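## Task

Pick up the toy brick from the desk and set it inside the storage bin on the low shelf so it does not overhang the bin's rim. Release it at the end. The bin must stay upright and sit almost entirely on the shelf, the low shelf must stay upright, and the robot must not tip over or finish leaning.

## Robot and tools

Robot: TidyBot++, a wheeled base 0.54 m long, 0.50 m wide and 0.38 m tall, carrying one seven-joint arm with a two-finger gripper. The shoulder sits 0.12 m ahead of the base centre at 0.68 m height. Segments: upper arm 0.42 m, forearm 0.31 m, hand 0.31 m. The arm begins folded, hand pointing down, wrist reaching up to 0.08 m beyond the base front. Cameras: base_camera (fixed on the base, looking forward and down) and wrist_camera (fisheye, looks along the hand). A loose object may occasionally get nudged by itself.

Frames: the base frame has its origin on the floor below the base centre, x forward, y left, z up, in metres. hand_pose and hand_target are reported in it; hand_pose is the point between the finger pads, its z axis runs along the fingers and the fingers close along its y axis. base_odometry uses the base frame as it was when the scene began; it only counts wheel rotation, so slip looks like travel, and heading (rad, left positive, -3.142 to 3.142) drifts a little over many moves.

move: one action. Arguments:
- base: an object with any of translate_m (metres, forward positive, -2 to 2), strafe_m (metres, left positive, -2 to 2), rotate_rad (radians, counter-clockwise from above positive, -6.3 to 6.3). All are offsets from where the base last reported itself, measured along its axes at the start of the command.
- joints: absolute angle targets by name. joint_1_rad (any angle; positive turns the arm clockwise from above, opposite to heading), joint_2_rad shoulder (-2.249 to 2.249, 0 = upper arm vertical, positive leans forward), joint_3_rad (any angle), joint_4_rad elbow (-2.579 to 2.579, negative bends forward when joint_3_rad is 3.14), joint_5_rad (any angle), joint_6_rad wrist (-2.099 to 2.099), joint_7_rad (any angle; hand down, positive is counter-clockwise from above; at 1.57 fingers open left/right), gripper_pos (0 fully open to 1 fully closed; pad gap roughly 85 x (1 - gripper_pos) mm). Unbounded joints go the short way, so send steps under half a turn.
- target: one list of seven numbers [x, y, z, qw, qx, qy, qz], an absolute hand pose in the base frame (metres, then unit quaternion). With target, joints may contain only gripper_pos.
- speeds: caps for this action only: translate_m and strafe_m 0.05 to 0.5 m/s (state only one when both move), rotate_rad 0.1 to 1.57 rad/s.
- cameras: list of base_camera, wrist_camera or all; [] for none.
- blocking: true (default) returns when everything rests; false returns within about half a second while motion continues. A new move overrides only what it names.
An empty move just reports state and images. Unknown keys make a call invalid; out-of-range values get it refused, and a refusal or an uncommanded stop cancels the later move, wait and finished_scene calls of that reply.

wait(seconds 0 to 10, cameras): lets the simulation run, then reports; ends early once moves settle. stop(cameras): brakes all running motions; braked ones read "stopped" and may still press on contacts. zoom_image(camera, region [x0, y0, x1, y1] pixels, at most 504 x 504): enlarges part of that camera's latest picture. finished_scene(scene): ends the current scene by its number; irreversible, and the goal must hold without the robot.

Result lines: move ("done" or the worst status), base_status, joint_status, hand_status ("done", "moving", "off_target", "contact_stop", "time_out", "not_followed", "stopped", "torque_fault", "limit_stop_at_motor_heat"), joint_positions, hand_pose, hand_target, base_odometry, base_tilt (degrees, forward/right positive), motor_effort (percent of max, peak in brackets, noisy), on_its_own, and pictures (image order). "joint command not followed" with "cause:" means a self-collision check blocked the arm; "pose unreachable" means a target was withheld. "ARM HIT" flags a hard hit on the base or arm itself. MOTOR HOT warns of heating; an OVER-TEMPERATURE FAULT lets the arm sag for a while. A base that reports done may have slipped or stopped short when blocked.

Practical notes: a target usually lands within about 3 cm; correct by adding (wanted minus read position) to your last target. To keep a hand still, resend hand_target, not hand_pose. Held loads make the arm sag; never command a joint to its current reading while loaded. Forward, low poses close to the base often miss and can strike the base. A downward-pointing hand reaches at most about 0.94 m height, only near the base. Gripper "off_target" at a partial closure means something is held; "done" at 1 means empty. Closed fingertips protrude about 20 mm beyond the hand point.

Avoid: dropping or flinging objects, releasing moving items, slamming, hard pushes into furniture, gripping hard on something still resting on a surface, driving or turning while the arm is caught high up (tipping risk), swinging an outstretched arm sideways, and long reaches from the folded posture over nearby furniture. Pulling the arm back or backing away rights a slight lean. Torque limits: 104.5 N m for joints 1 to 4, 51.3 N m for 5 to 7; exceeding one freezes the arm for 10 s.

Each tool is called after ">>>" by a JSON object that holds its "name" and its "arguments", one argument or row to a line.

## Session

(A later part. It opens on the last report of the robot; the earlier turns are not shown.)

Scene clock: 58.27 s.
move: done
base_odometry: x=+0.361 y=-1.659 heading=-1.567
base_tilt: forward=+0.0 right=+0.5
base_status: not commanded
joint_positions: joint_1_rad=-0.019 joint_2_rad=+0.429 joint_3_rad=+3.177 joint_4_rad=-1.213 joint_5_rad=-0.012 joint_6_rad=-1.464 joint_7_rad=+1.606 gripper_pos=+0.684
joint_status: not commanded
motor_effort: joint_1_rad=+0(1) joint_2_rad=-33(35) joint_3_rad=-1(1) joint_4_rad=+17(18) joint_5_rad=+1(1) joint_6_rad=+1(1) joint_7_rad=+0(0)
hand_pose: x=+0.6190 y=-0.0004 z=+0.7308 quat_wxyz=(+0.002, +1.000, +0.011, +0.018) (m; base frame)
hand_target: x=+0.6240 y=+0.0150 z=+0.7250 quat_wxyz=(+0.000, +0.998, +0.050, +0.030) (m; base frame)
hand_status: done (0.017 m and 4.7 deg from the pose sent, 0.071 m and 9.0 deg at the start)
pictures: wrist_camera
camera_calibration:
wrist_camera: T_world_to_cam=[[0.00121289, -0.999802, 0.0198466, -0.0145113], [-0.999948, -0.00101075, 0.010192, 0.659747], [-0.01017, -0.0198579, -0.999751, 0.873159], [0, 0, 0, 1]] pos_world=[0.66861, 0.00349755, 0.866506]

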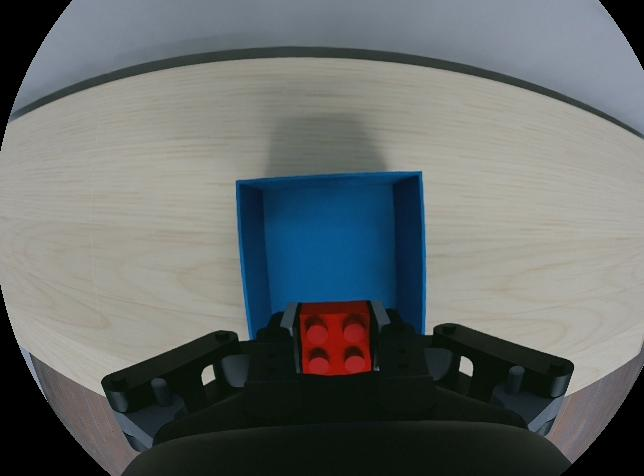

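>>> {"name": "move", "arguments": {
  "target": [0.624, 0.015, 0.68, 0, 1, 0.05, 0.02],
  "cameras": ["wrist_camera"]
}}

>>> {"name": "move", "arguments": {
  "target": [0.618, 0.014, 0.647, 0, 1, 0.05, 0.0],
  "cameras": ["wrist_camera"]
}}

Scene clock: 59.80 s.
move: done
base_odometry: x=+0.361 y=-1.659 heading=-1.567
base_tilt: forward=+0.0 right=+0.5
base_status: not commanded
joint_positions: joint_1_rad=-0.019 joint_2_rad=+0.452 joint_3_rad=+3.175 joint_4_rad=-1.307 joint_5_rad=-0.012 joint_6_rad=-1.358 joint_7_rad=+1.606 gripper_pos=+0.684
joint_status: not commanded
motor_effort: joint_1_rad=-1(1) joint_2_rad=-34(35) joint_3_rad=-1(1) joint_4_rad=+17(18) joint_5_rad=+1(1) joint_6_rad=+1(1) joint_7_rad=+0(0)
hand_pose: x=+0.6194 y=-0.0001 z=+0.6902 quat_wxyz=(+0.002, +1.000, +0.011, +0.012) (m; base frame)
hand_target: x=+0.6240 y=+0.0150 z=+0.6800 quat_wxyz=(+0.000, +0.999, +0.050, +0.020) (m; base frame)
hand_status: done (0.019 m and 4.5 deg from the pose sent, 0.053 m and 4.5 deg at the start)
pictures: wrist_camera
camera_calibration:
wrist_camera: T_world_to_cam=[[0.00182798, -0.9998, 0.0199254, -0.0138751], [-0.999778, -0.0014094, 0.0210012, 0.653017], [-0.0209689, -0.0199594, -0.999581, 0.839122], [0, 0, 0, 1]] pos_world=[0.670494, 0.00379641, 0.825333]

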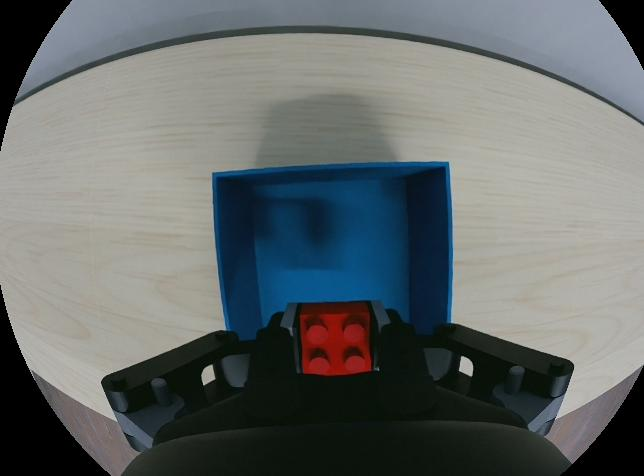

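Scene clock: 60.67 s.
move: done
base_odometry: x=+0.361 y=-1.659 heading=-1.567
base_tilt: forward=+0.0 right=+0.5
base_status: not commanded
joint_positions: joint_1_rad=-0.019 joint_2_rad=+0.487 joint_3_rad=+3.174 joint_4_rad=-1.357 joint_5_rad=-0.012 joint_6_rad=-1.310 joint_7_rad=+1.606 gripper_pos=+0.684
joint_status: not commanded
motor_effort: joint_1_rad=-1(1) joint_2_rad=-35(37) joint_3_rad=-1(1) joint_4_rad=+17(17) joint_5_rad=+1(1) joint_6_rad=+1(2) joint_7_rad=+0(0)
hand_pose: x=+0.6148 y=+0.0001 z=+0.6573 quat_wxyz=(+0.002, +1.000, +0.012, -0.006) (m; base frame)
hand_target: x=+0.6180 y=+0.0140 z=+0.6470 quat_wxyz=(+0.000, +0.999, +0.050, +0.000) (m; base frame)
hand_status: done (0.018 m and 4.5 deg from the pose sent, 0.045 m and 4.7 deg at the start)
pictures: wrist_camera
camera_calibration:
wrist_camera: T_world_to_cam=[[0.00308754, -0.999793, 0.0201159, -0.0138798], [-0.998297, -0.00190969, 0.0583113, 0.623708], [-0.0582608, -0.0202617, -0.998096, 0.828194], [0, 0, 0, 1]] pos_world=[0.67094, 0.00409471, 0.790527]

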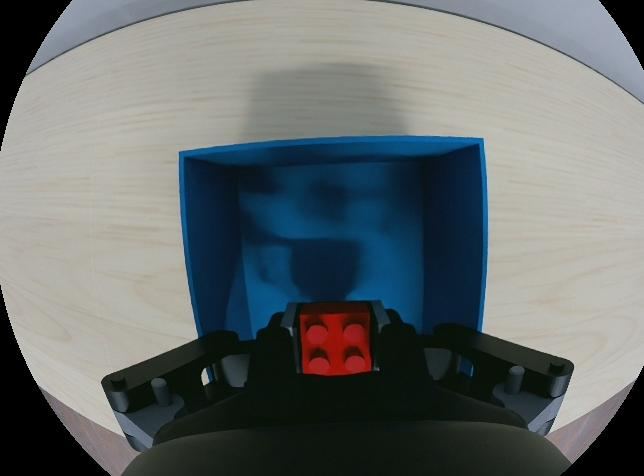

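>>> {"name": "move", "arguments": {
  "target": [0.618, 0.014, 0.635, 0, 1, 0.05, 0.0],
  "cameras": ["wrist_camera"]
}}

>>> {"name": "move", "arguments": {
  "joints": {"gripper_pos":0.5},
  "cameras": ["wrist_camera"]
}}

Scene clock: 61.70 s.
move: done
base_odometry: x=+0.361 y=-1.659 heading=-1.567
base_tilt: forward=+0.0 right=+0.5
base_status: not commanded
joint_positions: joint_1_rad=-0.019 joint_2_rad=+0.489 joint_3_rad=+3.174 joint_4_rad=-1.381 joint_5_rad=-0.012 joint_6_rad=-1.274 joint_7_rad=+1.606 gripper_pos=+0.684
joint_status: not commanded
motor_effort: joint_1_rad=-1(2) joint_2_rad=-32(35) joint_3_rad=-1(1) joint_4_rad=+15(17) joint_5_rad=+1(1) joint_6_rad=+1(1) joint_7_rad=+0(0)
hand_pose: x=+0.6167 y=+0.0000 z=+0.6493 quat_wxyz=(+0.002, +1.000, +0.012, -0.001) (m; base frame)
hand_target: x=+0.6180 y=+0.0140 z=+0.6350 quat_wxyz=(+0.000, +0.999, +0.050, +0.000) (m; base frame)
hand_status: done (0.020 m and 4.4 deg from the pose sent, 0.026 m and 4.5 deg at the start)
pictures: wrist_camera
camera_calibration:
wrist_camera: T_world_to_cam=[[0.0028811, -0.999787, 0.0204482, -0.0139535], [-0.998869, -0.00190669, 0.0475135, 0.633295], [-0.0474644, -0.0205619, -0.998661, 0.813993], [0, 0, 0, 1]] pos_world=[0.671255, 0.00399427, 0.783099]

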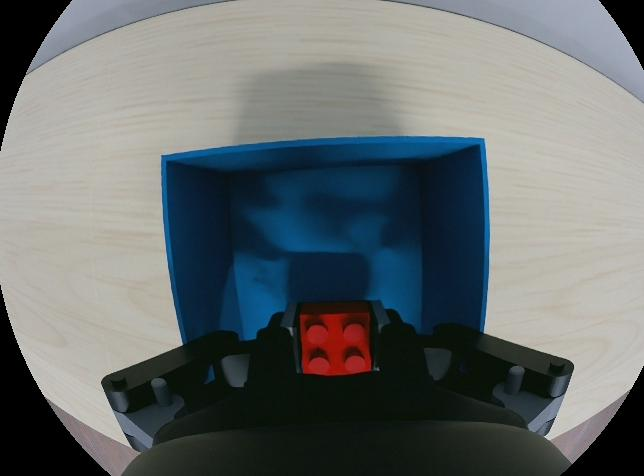

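Scene clock: 62.70 s.
move: off_target
base_odometry: x=+0.361 y=-1.659 heading=-1.567
base_tilt: forward=+0.0 right=+0.5
base_status: not commanded
joint_positions: joint_1_rad=-0.020 joint_2_rad=+0.472 joint_3_rad=+3.171 joint_4_rad=-1.381 joint_5_rad=-0.012 joint_6_rad=-1.271 joint_7_rad=+1.607 gripper_pos=+0.568
joint_status: gripper_pos off_target (ended at +0.568, target +0.500)
motor_effort: joint_1_rad=-1(3) joint_2_rad=-25(34) joint_3_rad=-1(2) joint_4_rad=+11(16) joint_5_rad=+1(3) joint_6_rad=+0(5) joint_7_rad=+0(0)
hand_pose: x=+0.6180 y=+0.0012 z=+0.6576 quat_wxyz=(+0.001, +1.000, +0.013, +0.009) (m; base frame)
hand_target: x=+0.6180 y=+0.0140 z=+0.6350 quat_wxyz=(+0.000, +0.999, +0.050, +0.000) (m; base frame)
hand_status: not commanded
pictures: wrist_camera
camera_calibration:
wrist_camera: T_world_to_cam=[[0.00594354, -0.999801, 0.0190208, -0.0138684], [-0.999599, -0.0054139, 0.0277766, 0.647725], [-0.0276682, -0.0191782, -0.999433, 0.810638], [0, 0, 0, 1]] pos_world=[0.669977, 0.00518768, 0.792451]

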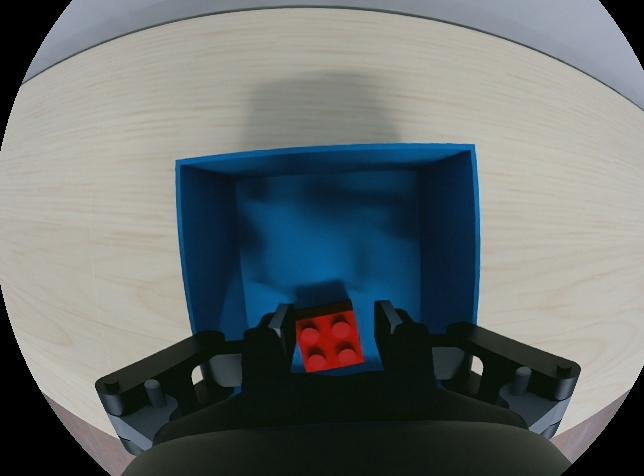

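>>> {"name": "move", "arguments": {
  "target": [0.616, 0.008, 0.72, 0, 1, 0.02, 0.02],
  "cameras": ["wrist_camera"]
}}

>>> {"name": "move", "arguments": {
  "target": [0.56, 0.0, 0.85, 0, 1, 0.0, 0.1],
  "cameras": ["wrist_camera"]
}}

Scene clock: 64.07 s.
move: done
base_odometry: x=+0.361 y=-1.659 heading=-1.567
base_tilt: forward=+0.0 right=+0.6
base_status: not commanded
joint_positions: joint_1_rad=-0.020 joint_2_rad=+0.448 joint_3_rad=+3.171 joint_4_rad=-1.277 joint_5_rad=-0.012 joint_6_rad=-1.375 joint_7_rad=+1.607 gripper_pos=+0.568
joint_status: not commanded
motor_effort: joint_1_rad=-1(2) joint_2_rad=-35(37) joint_3_rad=-1(1) joint_4_rad=+18(18) joint_5_rad=+1(1) joint_6_rad=+1(2) joint_7_rad=+0(0)
hand_pose: x=+0.6252 y=+0.0017 z=+0.7016 quat_wxyz=(+0.001, +1.000, +0.014, +0.021) (m; base frame)
hand_target: x=+0.6160 y=+0.0080 z=+0.7200 quat_wxyz=(+0.000, +1.000, +0.020, +0.020) (m; base frame)
hand_status: done (0.022 m and 0.7 deg from the pose sent, 0.063 m and 1.5 deg at the start)
pictures: wrist_camera
camera_calibration:
wrist_camera: T_world_to_cam=[[0.00678416, -0.999807, 0.018462, -0.014353], [-0.999971, -0.00671888, 0.00359559, 0.670918], [-0.00347085, -0.0184859, -0.999823, 0.839988], [0, 0, 0, 1]] pos_world=[0.673911, 0.00568549, 0.837692]

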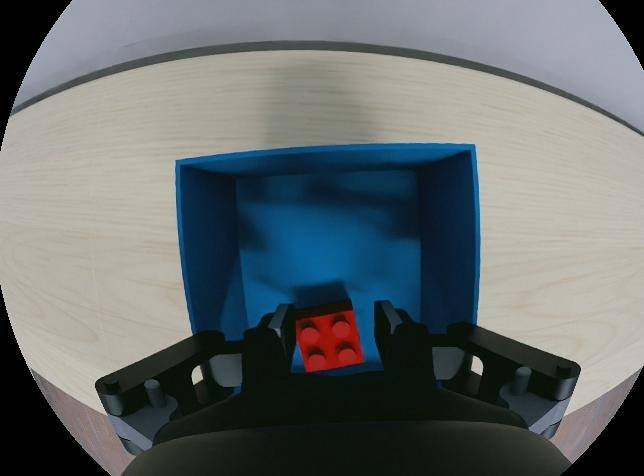

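Scene clock: 65.40 s.
move: done
base_odometry: x=+0.361 y=-1.659 heading=-1.567
base_tilt: forward=+0.0 right=+0.5
base_status: not commanded
joint_positions: joint_1_rad=-0.020 joint_2_rad=+0.181 joint_3_rad=+3.171 joint_4_rad=-1.231 joint_5_rad=-0.012 joint_6_rad=-1.515 joint_7_rad=+1.607 gripper_pos=+0.568
joint_status: not commanded
motor_effort: joint_1_rad=+0(1) joint_2_rad=-24(38) joint_3_rad=-1(1) joint_4_rad=+19(19) joint_5_rad=+1(1) joint_6_rad=+2(4) joint_7_rad=+0(0)
hand_pose: x=+0.5720 y=+0.0016 z=+0.8412 quat_wxyz=(-0.001, +0.994, +0.014, +0.107) (m; base frame)
hand_target: x=+0.5600 y=+0.0000 z=+0.8500 quat_wxyz=(+0.000, +0.995, +0.000, +0.100) (m; base frame)
hand_status: done (0.015 m and 1.8 deg from the pose sent, 0.162 m and 9.2 deg at the start)
pictures: wrist_camera
camera_calibration:
wrist_camera: T_world_to_cam=[[0.00475717, -0.999899, 0.0133806, -0.0112051], [-0.98564, -0.00694708, -0.168716, 0.753922], [0.168792, -0.0123858, -0.985574, 0.868779], [0, 0, 0, 1]] pos_world=[0.596506, 0.00479415, 0.983595]

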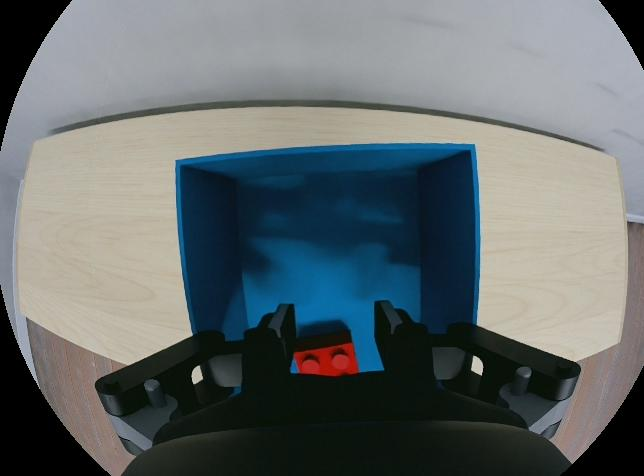

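>>> {"name": "move", "arguments": {
  "target": [0.610, 0.012, 0.70, 0, 1, 0.03, 0.03],
  "cameras": ["wrist_camera"]
}}

>>> {"name": "move", "arguments": {
  "target": [0.615, 0.014, 0.665, 0, 1, 0.04, 0.01],
  "cameras": ["wrist_camera"]
}}

Scene clock: 67.13 s.
move: done
base_odometry: x=+0.361 y=-1.659 heading=-1.567
base_tilt: forward=-0.1 right=+0.4
base_status: not commanded
joint_positions: joint_1_rad=-0.020 joint_2_rad=+0.414 joint_3_rad=+3.171 joint_4_rad=-1.342 joint_5_rad=-0.012 joint_6_rad=-1.367 joint_7_rad=+1.607 gripper_pos=+0.568
joint_status: not commanded
motor_effort: joint_1_rad=+0(1) joint_2_rad=-33(38) joint_3_rad=+0(1) joint_4_rad=+17(19) joint_5_rad=+1(1) joint_6_rad=+1(3) joint_7_rad=+0(0)
hand_pose: x=+0.6032 y=+0.0016 z=+0.6977 quat_wxyz=(+0.000, +1.000, +0.013, +0.009) (m; base frame)
hand_target: x=+0.6100 y=+0.0120 z=+0.7000 quat_wxyz=(+0.000, +0.999, +0.030, +0.030) (m; base frame)
hand_status: done (0.013 m and 3.1 deg from the pose sent, 0.147 m and 9.1 deg at the start)
pictures: wrist_camera
camera_calibration:
wrist_camera: T_world_to_cam=[[0.00629358, -0.999832, 0.0172161, -0.0130676], [-0.999611, -0.00582256, 0.0272741, 0.632147], [-0.0271693, -0.017381, -0.99948, 0.850011], [0, 0, 0, 1]] pos_world=[0.655077, 0.00538939, 0.832553]

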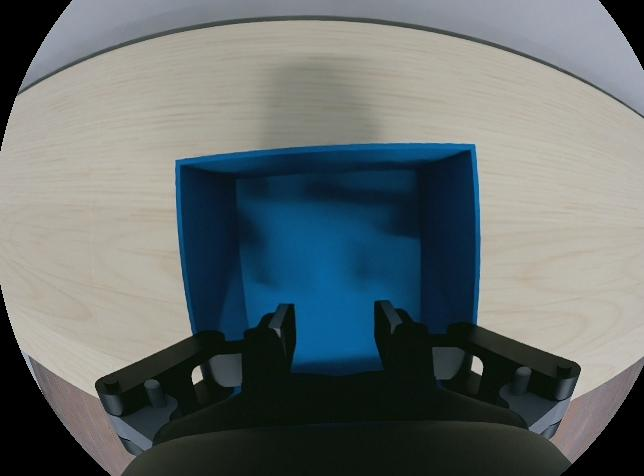

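Scene clock: 68.03 s.
move: done
base_odometry: x=+0.361 y=-1.659 heading=-1.567
base_tilt: forward=+0.0 right=+0.5
base_status: not commanded
joint_positions: joint_1_rad=-0.020 joint_2_rad=+0.457 joint_3_rad=+3.171 joint_4_rad=-1.353 joint_5_rad=-0.012 joint_6_rad=-1.329 joint_7_rad=+1.607 gripper_pos=+0.568
joint_status: not commanded
motor_effort: joint_1_rad=+0(1) joint_2_rad=-34(37) joint_3_rad=-1(1) joint_4_rad=+17(18) joint_5_rad=+1(1) joint_6_rad=+0(1) joint_7_rad=+0(0)
hand_pose: x=+0.6111 y=+0.0015 z=+0.6734 quat_wxyz=(+0.001, +1.000, +0.013, +0.001) (m; base frame)
hand_target: x=+0.6150 y=+0.0140 z=+0.6650 quat_wxyz=(+0.000, +0.999, +0.040, +0.010) (m; base frame)
hand_status: done (0.016 m and 3.2 deg from the pose sent, 0.037 m and 3.0 deg at the start)
pictures: wrist_camera
camera_calibration:
wrist_camera: T_world_to_cam=[[0.00650173, -0.999813, 0.0182196, -0.0136498], [-0.999068, -0.00571732, 0.0427795, 0.630022], [-0.0426673, -0.0184808, -0.998918, 0.835097], [0, 0, 0, 1]] pos_world=[0.665155, 0.00538798, 0.80749]

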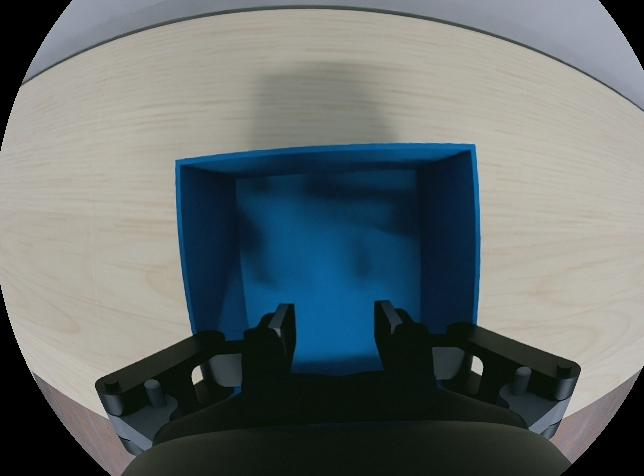

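>>> {"name": "move", "arguments": {
  "target": [0.617, 0.014, 0.648, 0, 1, 0.05, 0.0],
  "cameras": ["wrist_camera"]
}}

>>> {"name": "move", "arguments": {
  "joints": {"gripper_pos":0.75},
  "cameras": ["wrist_camera"]
}}

Scene clock: 68.97 s.
move: done
base_odometry: x=+0.361 y=-1.659 heading=-1.567
base_tilt: forward=-0.1 right=+0.4
base_status: not commanded
joint_positions: joint_1_rad=-0.020 joint_2_rad=+0.483 joint_3_rad=+3.171 joint_4_rad=-1.357 joint_5_rad=-0.012 joint_6_rad=-1.311 joint_7_rad=+1.615 gripper_pos=+0.568
joint_status: not commanded
motor_effort: joint_1_rad=+0(1) joint_2_rad=-33(36) joint_3_rad=+0(1) joint_4_rad=+16(17) joint_5_rad=+1(1) joint_6_rad=+1(1) joint_7_rad=+0(0)
hand_pose: x=+0.6146 y=+0.0015 z=+0.6593 quat_wxyz=(+0.001, +1.000, +0.017, -0.005) (m; base frame)
hand_target: x=+0.6170 y=+0.0140 z=+0.6480 quat_wxyz=(+0.000, +0.999, +0.050, +0.000) (m; base frame)
hand_status: done (0.017 m and 3.8 deg from the pose sent, 0.029 m and 4.2 deg at the start)
pictures: wrist_camera
camera_calibration:
wrist_camera: T_world_to_cam=[[0.0145665, -0.99972, 0.01864, -0.0185719], [-0.998365, -0.0135114, 0.0555341, 0.625193], [-0.0552667, -0.0194185, -0.998283, 0.828418], [0, 0, 0, 1]] pos_world=[0.670225, 0.00596716, 0.792622]

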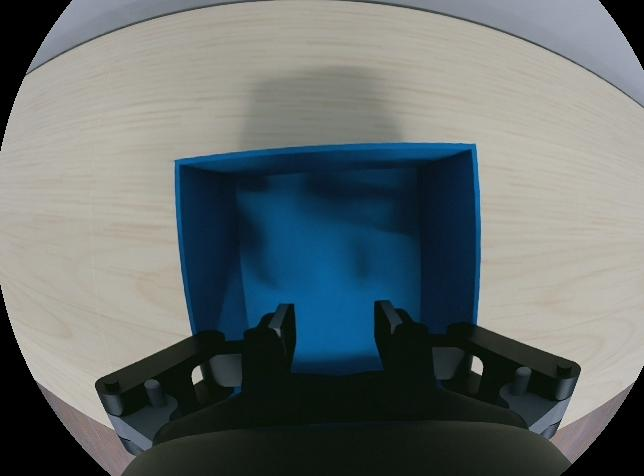

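Scene clock: 69.63 s.
move: done
base_odometry: x=+0.361 y=-1.659 heading=-1.567
base_tilt: forward=+0.0 right=+0.5
base_status: not commanded
joint_positions: joint_1_rad=-0.020 joint_2_rad=+0.483 joint_3_rad=+3.171 joint_4_rad=-1.357 joint_5_rad=-0.012 joint_6_rad=-1.311 joint_7_rad=+1.615 gripper_pos=+0.750
joint_status: all done
motor_effort: joint_1_rad=+0(1) joint_2_rad=-34(35) joint_3_rad=+0(1) joint_4_rad=+16(17) joint_5_rad=+1(1) joint_6_rad=+0(1) joint_7_rad=+0(1)
hand_pose: x=+0.6146 y=+0.0015 z=+0.6592 quat_wxyz=(+0.001, +1.000, +0.017, -0.005) (m; base frame)
hand_target: x=+0.6170 y=+0.0140 z=+0.6480 quat_wxyz=(+0.000, +0.999, +0.050, +0.000) (m; base frame)
hand_status: not commanded
pictures: wrist_camera
camera_calibration:
wrist_camera: T_world_to_cam=[[0.0145666, -0.99972, 0.0186415, -0.0185731], [-0.998371, -0.0135133, 0.0554344, 0.625276], [-0.0551669, -0.0194186, -0.998288, 0.828355], [0, 0, 0, 1]] pos_world=[0.670225, 0.00596716, 0.792622]

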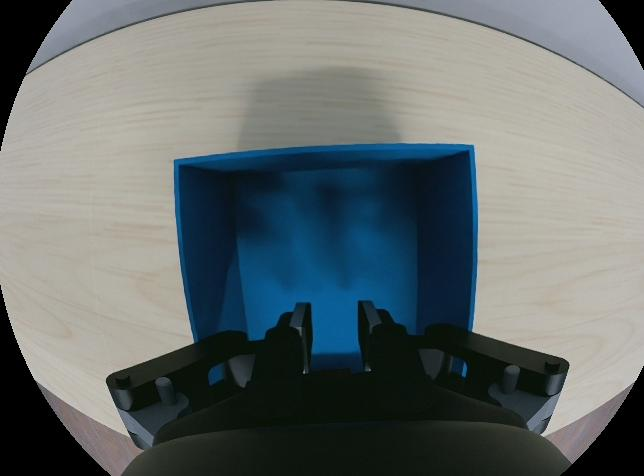

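>>> {"name": "move", "arguments": {
  "joints": {"gripper_pos":0.95},
  "cameras": []
}}

>>> {"name": "move", "arguments": {
  "target": [0.617, 0.012, 0.69, 0, 1, 0.05, 0.0],
  "cameras": ["wrist_camera"]
}}

Scene clock: 70.43 s.
move: done
base_odometry: x=+0.361 y=-1.659 heading=-1.567
base_tilt: forward=+0.0 right=+0.5
base_status: not commanded
joint_positions: joint_1_rad=-0.020 joint_2_rad=+0.483 joint_3_rad=+3.171 joint_4_rad=-1.357 joint_5_rad=-0.012 joint_6_rad=-1.311 joint_7_rad=+1.615 gripper_pos=+0.950
joint_status: all done
motor_effort: joint_1_rad=-1(1) joint_2_rad=-34(35) joint_3_rad=-1(1) joint_4_rad=+16(17) joint_5_rad=+1(1) joint_6_rad=+0(1) joint_7_rad=+0(0)
hand_pose: x=+0.6146 y=+0.0015 z=+0.6592 quat_wxyz=(+0.001, +1.000, +0.017, -0.005) (m; base frame)
hand_target: x=+0.6170 y=+0.0140 z=+0.6480 quat_wxyz=(+0.000, +0.999, +0.050, +0.000) (m; base frame)
hand_status: not commanded
pictures: none
No camera images: "cameras" was empty.

Scene clock: 71.33 s.
move: done
base_odometry: x=+0.361 y=-1.659 heading=-1.567
base_tilt: forward=-0.1 right=+0.5
base_status: not commanded
joint_positions: joint_1_rad=-0.020 joint_2_rad=+0.483 joint_3_rad=+3.171 joint_4_rad=-1.298 joint_5_rad=-0.012 joint_6_rad=-1.357 joint_7_rad=+1.615 gripper_pos=+0.950
joint_status: not commanded
motor_effort: joint_1_rad=-1(1) joint_2_rad=-34(36) joint_3_rad=+0(1) joint_4_rad=+16(17) joint_5_rad=+1(1) joint_6_rad=+0(1) joint_7_rad=+0(0)
hand_pose: x=+0.6235 y=+0.0017 z=+0.6776 quat_wxyz=(+0.001, +1.000, +0.018, +0.002) (m; base frame)
hand_target: x=+0.6170 y=+0.0120 z=+0.6900 quat_wxyz=(+0.000, +0.999, +0.050, +0.000) (m; base frame)
hand_status: done (0.017 m and 3.7 deg from the pose sent, 0.033 m and 3.8 deg at the start)
pictures: wrist_camera
camera_calibration:
wrist_camera: T_world_to_cam=[[0.0149996, -0.99971, 0.0188195, -0.0192703], [-0.999048, -0.0142132, 0.0412459, 0.643208], [-0.0409665, -0.0194203, -0.998972, 0.838715], [0, 0, 0, 1]] pos_world=[0.677244, 0.00616541, 0.811685]

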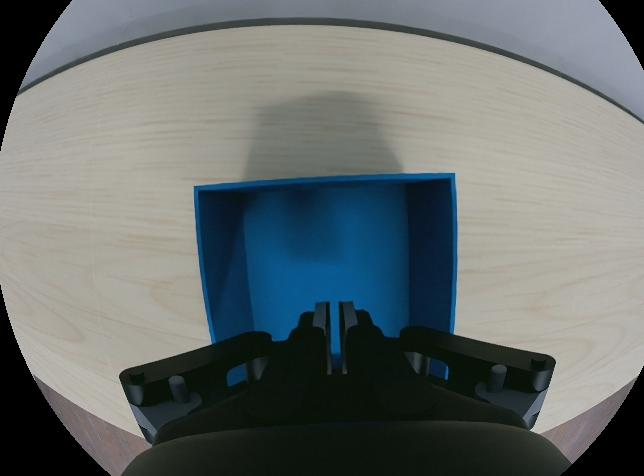

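Free. Raise away.

>>> {"name": "move", "arguments": {
  "target": [0.617, 0.008, 0.76, 0, 1, 0.02, 0.0],
  "cameras": []
}}

>>> {"name": "move", "arguments": {
  "target": [0.48, 0.0, 0.90, 0, 0.995, 0.0, 0.1],
  "cameras": ["wrist_camera"]
}}

Scene clock: 72.70 s.
move: done
base_odometry: x=+0.361 y=-1.659 heading=-1.567
base_tilt: forward=+0.0 right=+0.5
base_status: not commanded
joint_positions: joint_1_rad=-0.020 joint_2_rad=+0.479 joint_3_rad=+3.171 joint_4_rad=-1.101 joint_5_rad=-0.012 joint_6_rad=-1.558 joint_7_rad=+1.615 gripper_pos=+0.950
joint_status: not commanded
motor_effort: joint_1_rad=-1(1) joint_2_rad=-35(36) joint_3_rad=-1(1) joint_4_rad=+17(18) joint_5_rad=+1(1) joint_6_rad=+0(1) joint_7_rad=+0(0)
hand_pose: x=+0.6289 y=+0.0026 z=+0.7408 quat_wxyz=(+0.001, +1.000, +0.019, +0.002) (m; base frame)
hand_target: x=+0.6170 y=+0.0080 z=+0.7600 quat_wxyz=(+0.000, +1.000, +0.020, +0.000) (m; base frame)
hand_status: done (0.023 m and 0.3 deg from the pose sent, 0.083 m and 0.4 deg at the start)
pictures: none
No camera images: "cameras" was empty.

Scene clock: 74.33 s.
move: done
base_odometry: x=+0.361 y=-1.659 heading=-1.567
base_tilt: forward=+0.0 right=+0.5
base_status: not commanded
joint_positions: joint_1_rad=-0.020 joint_2_rad=+0.021 joint_3_rad=+3.171 joint_4_rad=-1.205 joint_5_rad=-0.012 joint_6_rad=-1.660 joint_7_rad=+1.615 gripper_pos=+0.950
joint_status: not commanded
motor_effort: joint_1_rad=-1(1) joint_2_rad=-18(38) joint_3_rad=-1(1) joint_4_rad=+18(18) joint_5_rad=+0(1) joint_6_rad=+4(4) joint_7_rad=+0(0)
hand_pose: x=+0.5028 y=+0.0015 z=+0.9076 quat_wxyz=(-0.002, +0.992, +0.018, +0.128) (m; base frame)
hand_target: x=+0.4800 y=+0.0000 z=+0.9000 quat_wxyz=(+0.000, +0.995, +0.000, +0.100) (m; base frame)
hand_status: done (0.024 m and 3.8 deg from the pose sent, 0.218 m and 11.5 deg at the start)
pictures: wrist_camera
camera_calibration:
wrist_camera: T_world_to_cam=[[0.0130457, -0.999849, 0.011512, -0.0144222], [-0.977736, -0.0151669, -0.209288, 0.729874], [0.209431, -0.00852536, -0.977786, 0.91839], [0, 0, 0, 1]] pos_world=[0.521472, 0.00447948, 1.05091]

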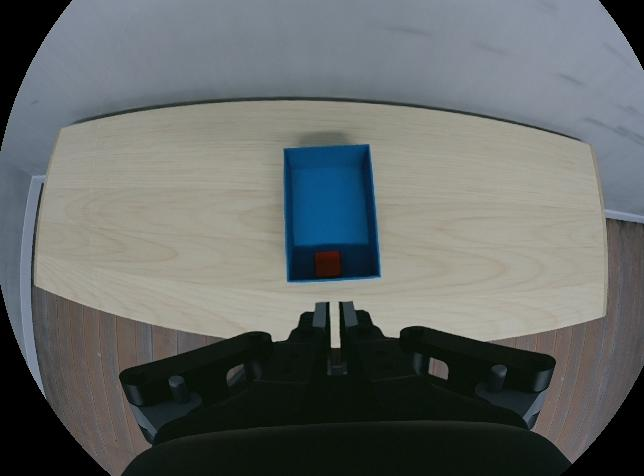

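Brick is in the bin, and the bin is upright. Done.

>>> {"name": "finished_scene", "arguments": {
  "scene": 1
}}

The scene is finished: the task was done.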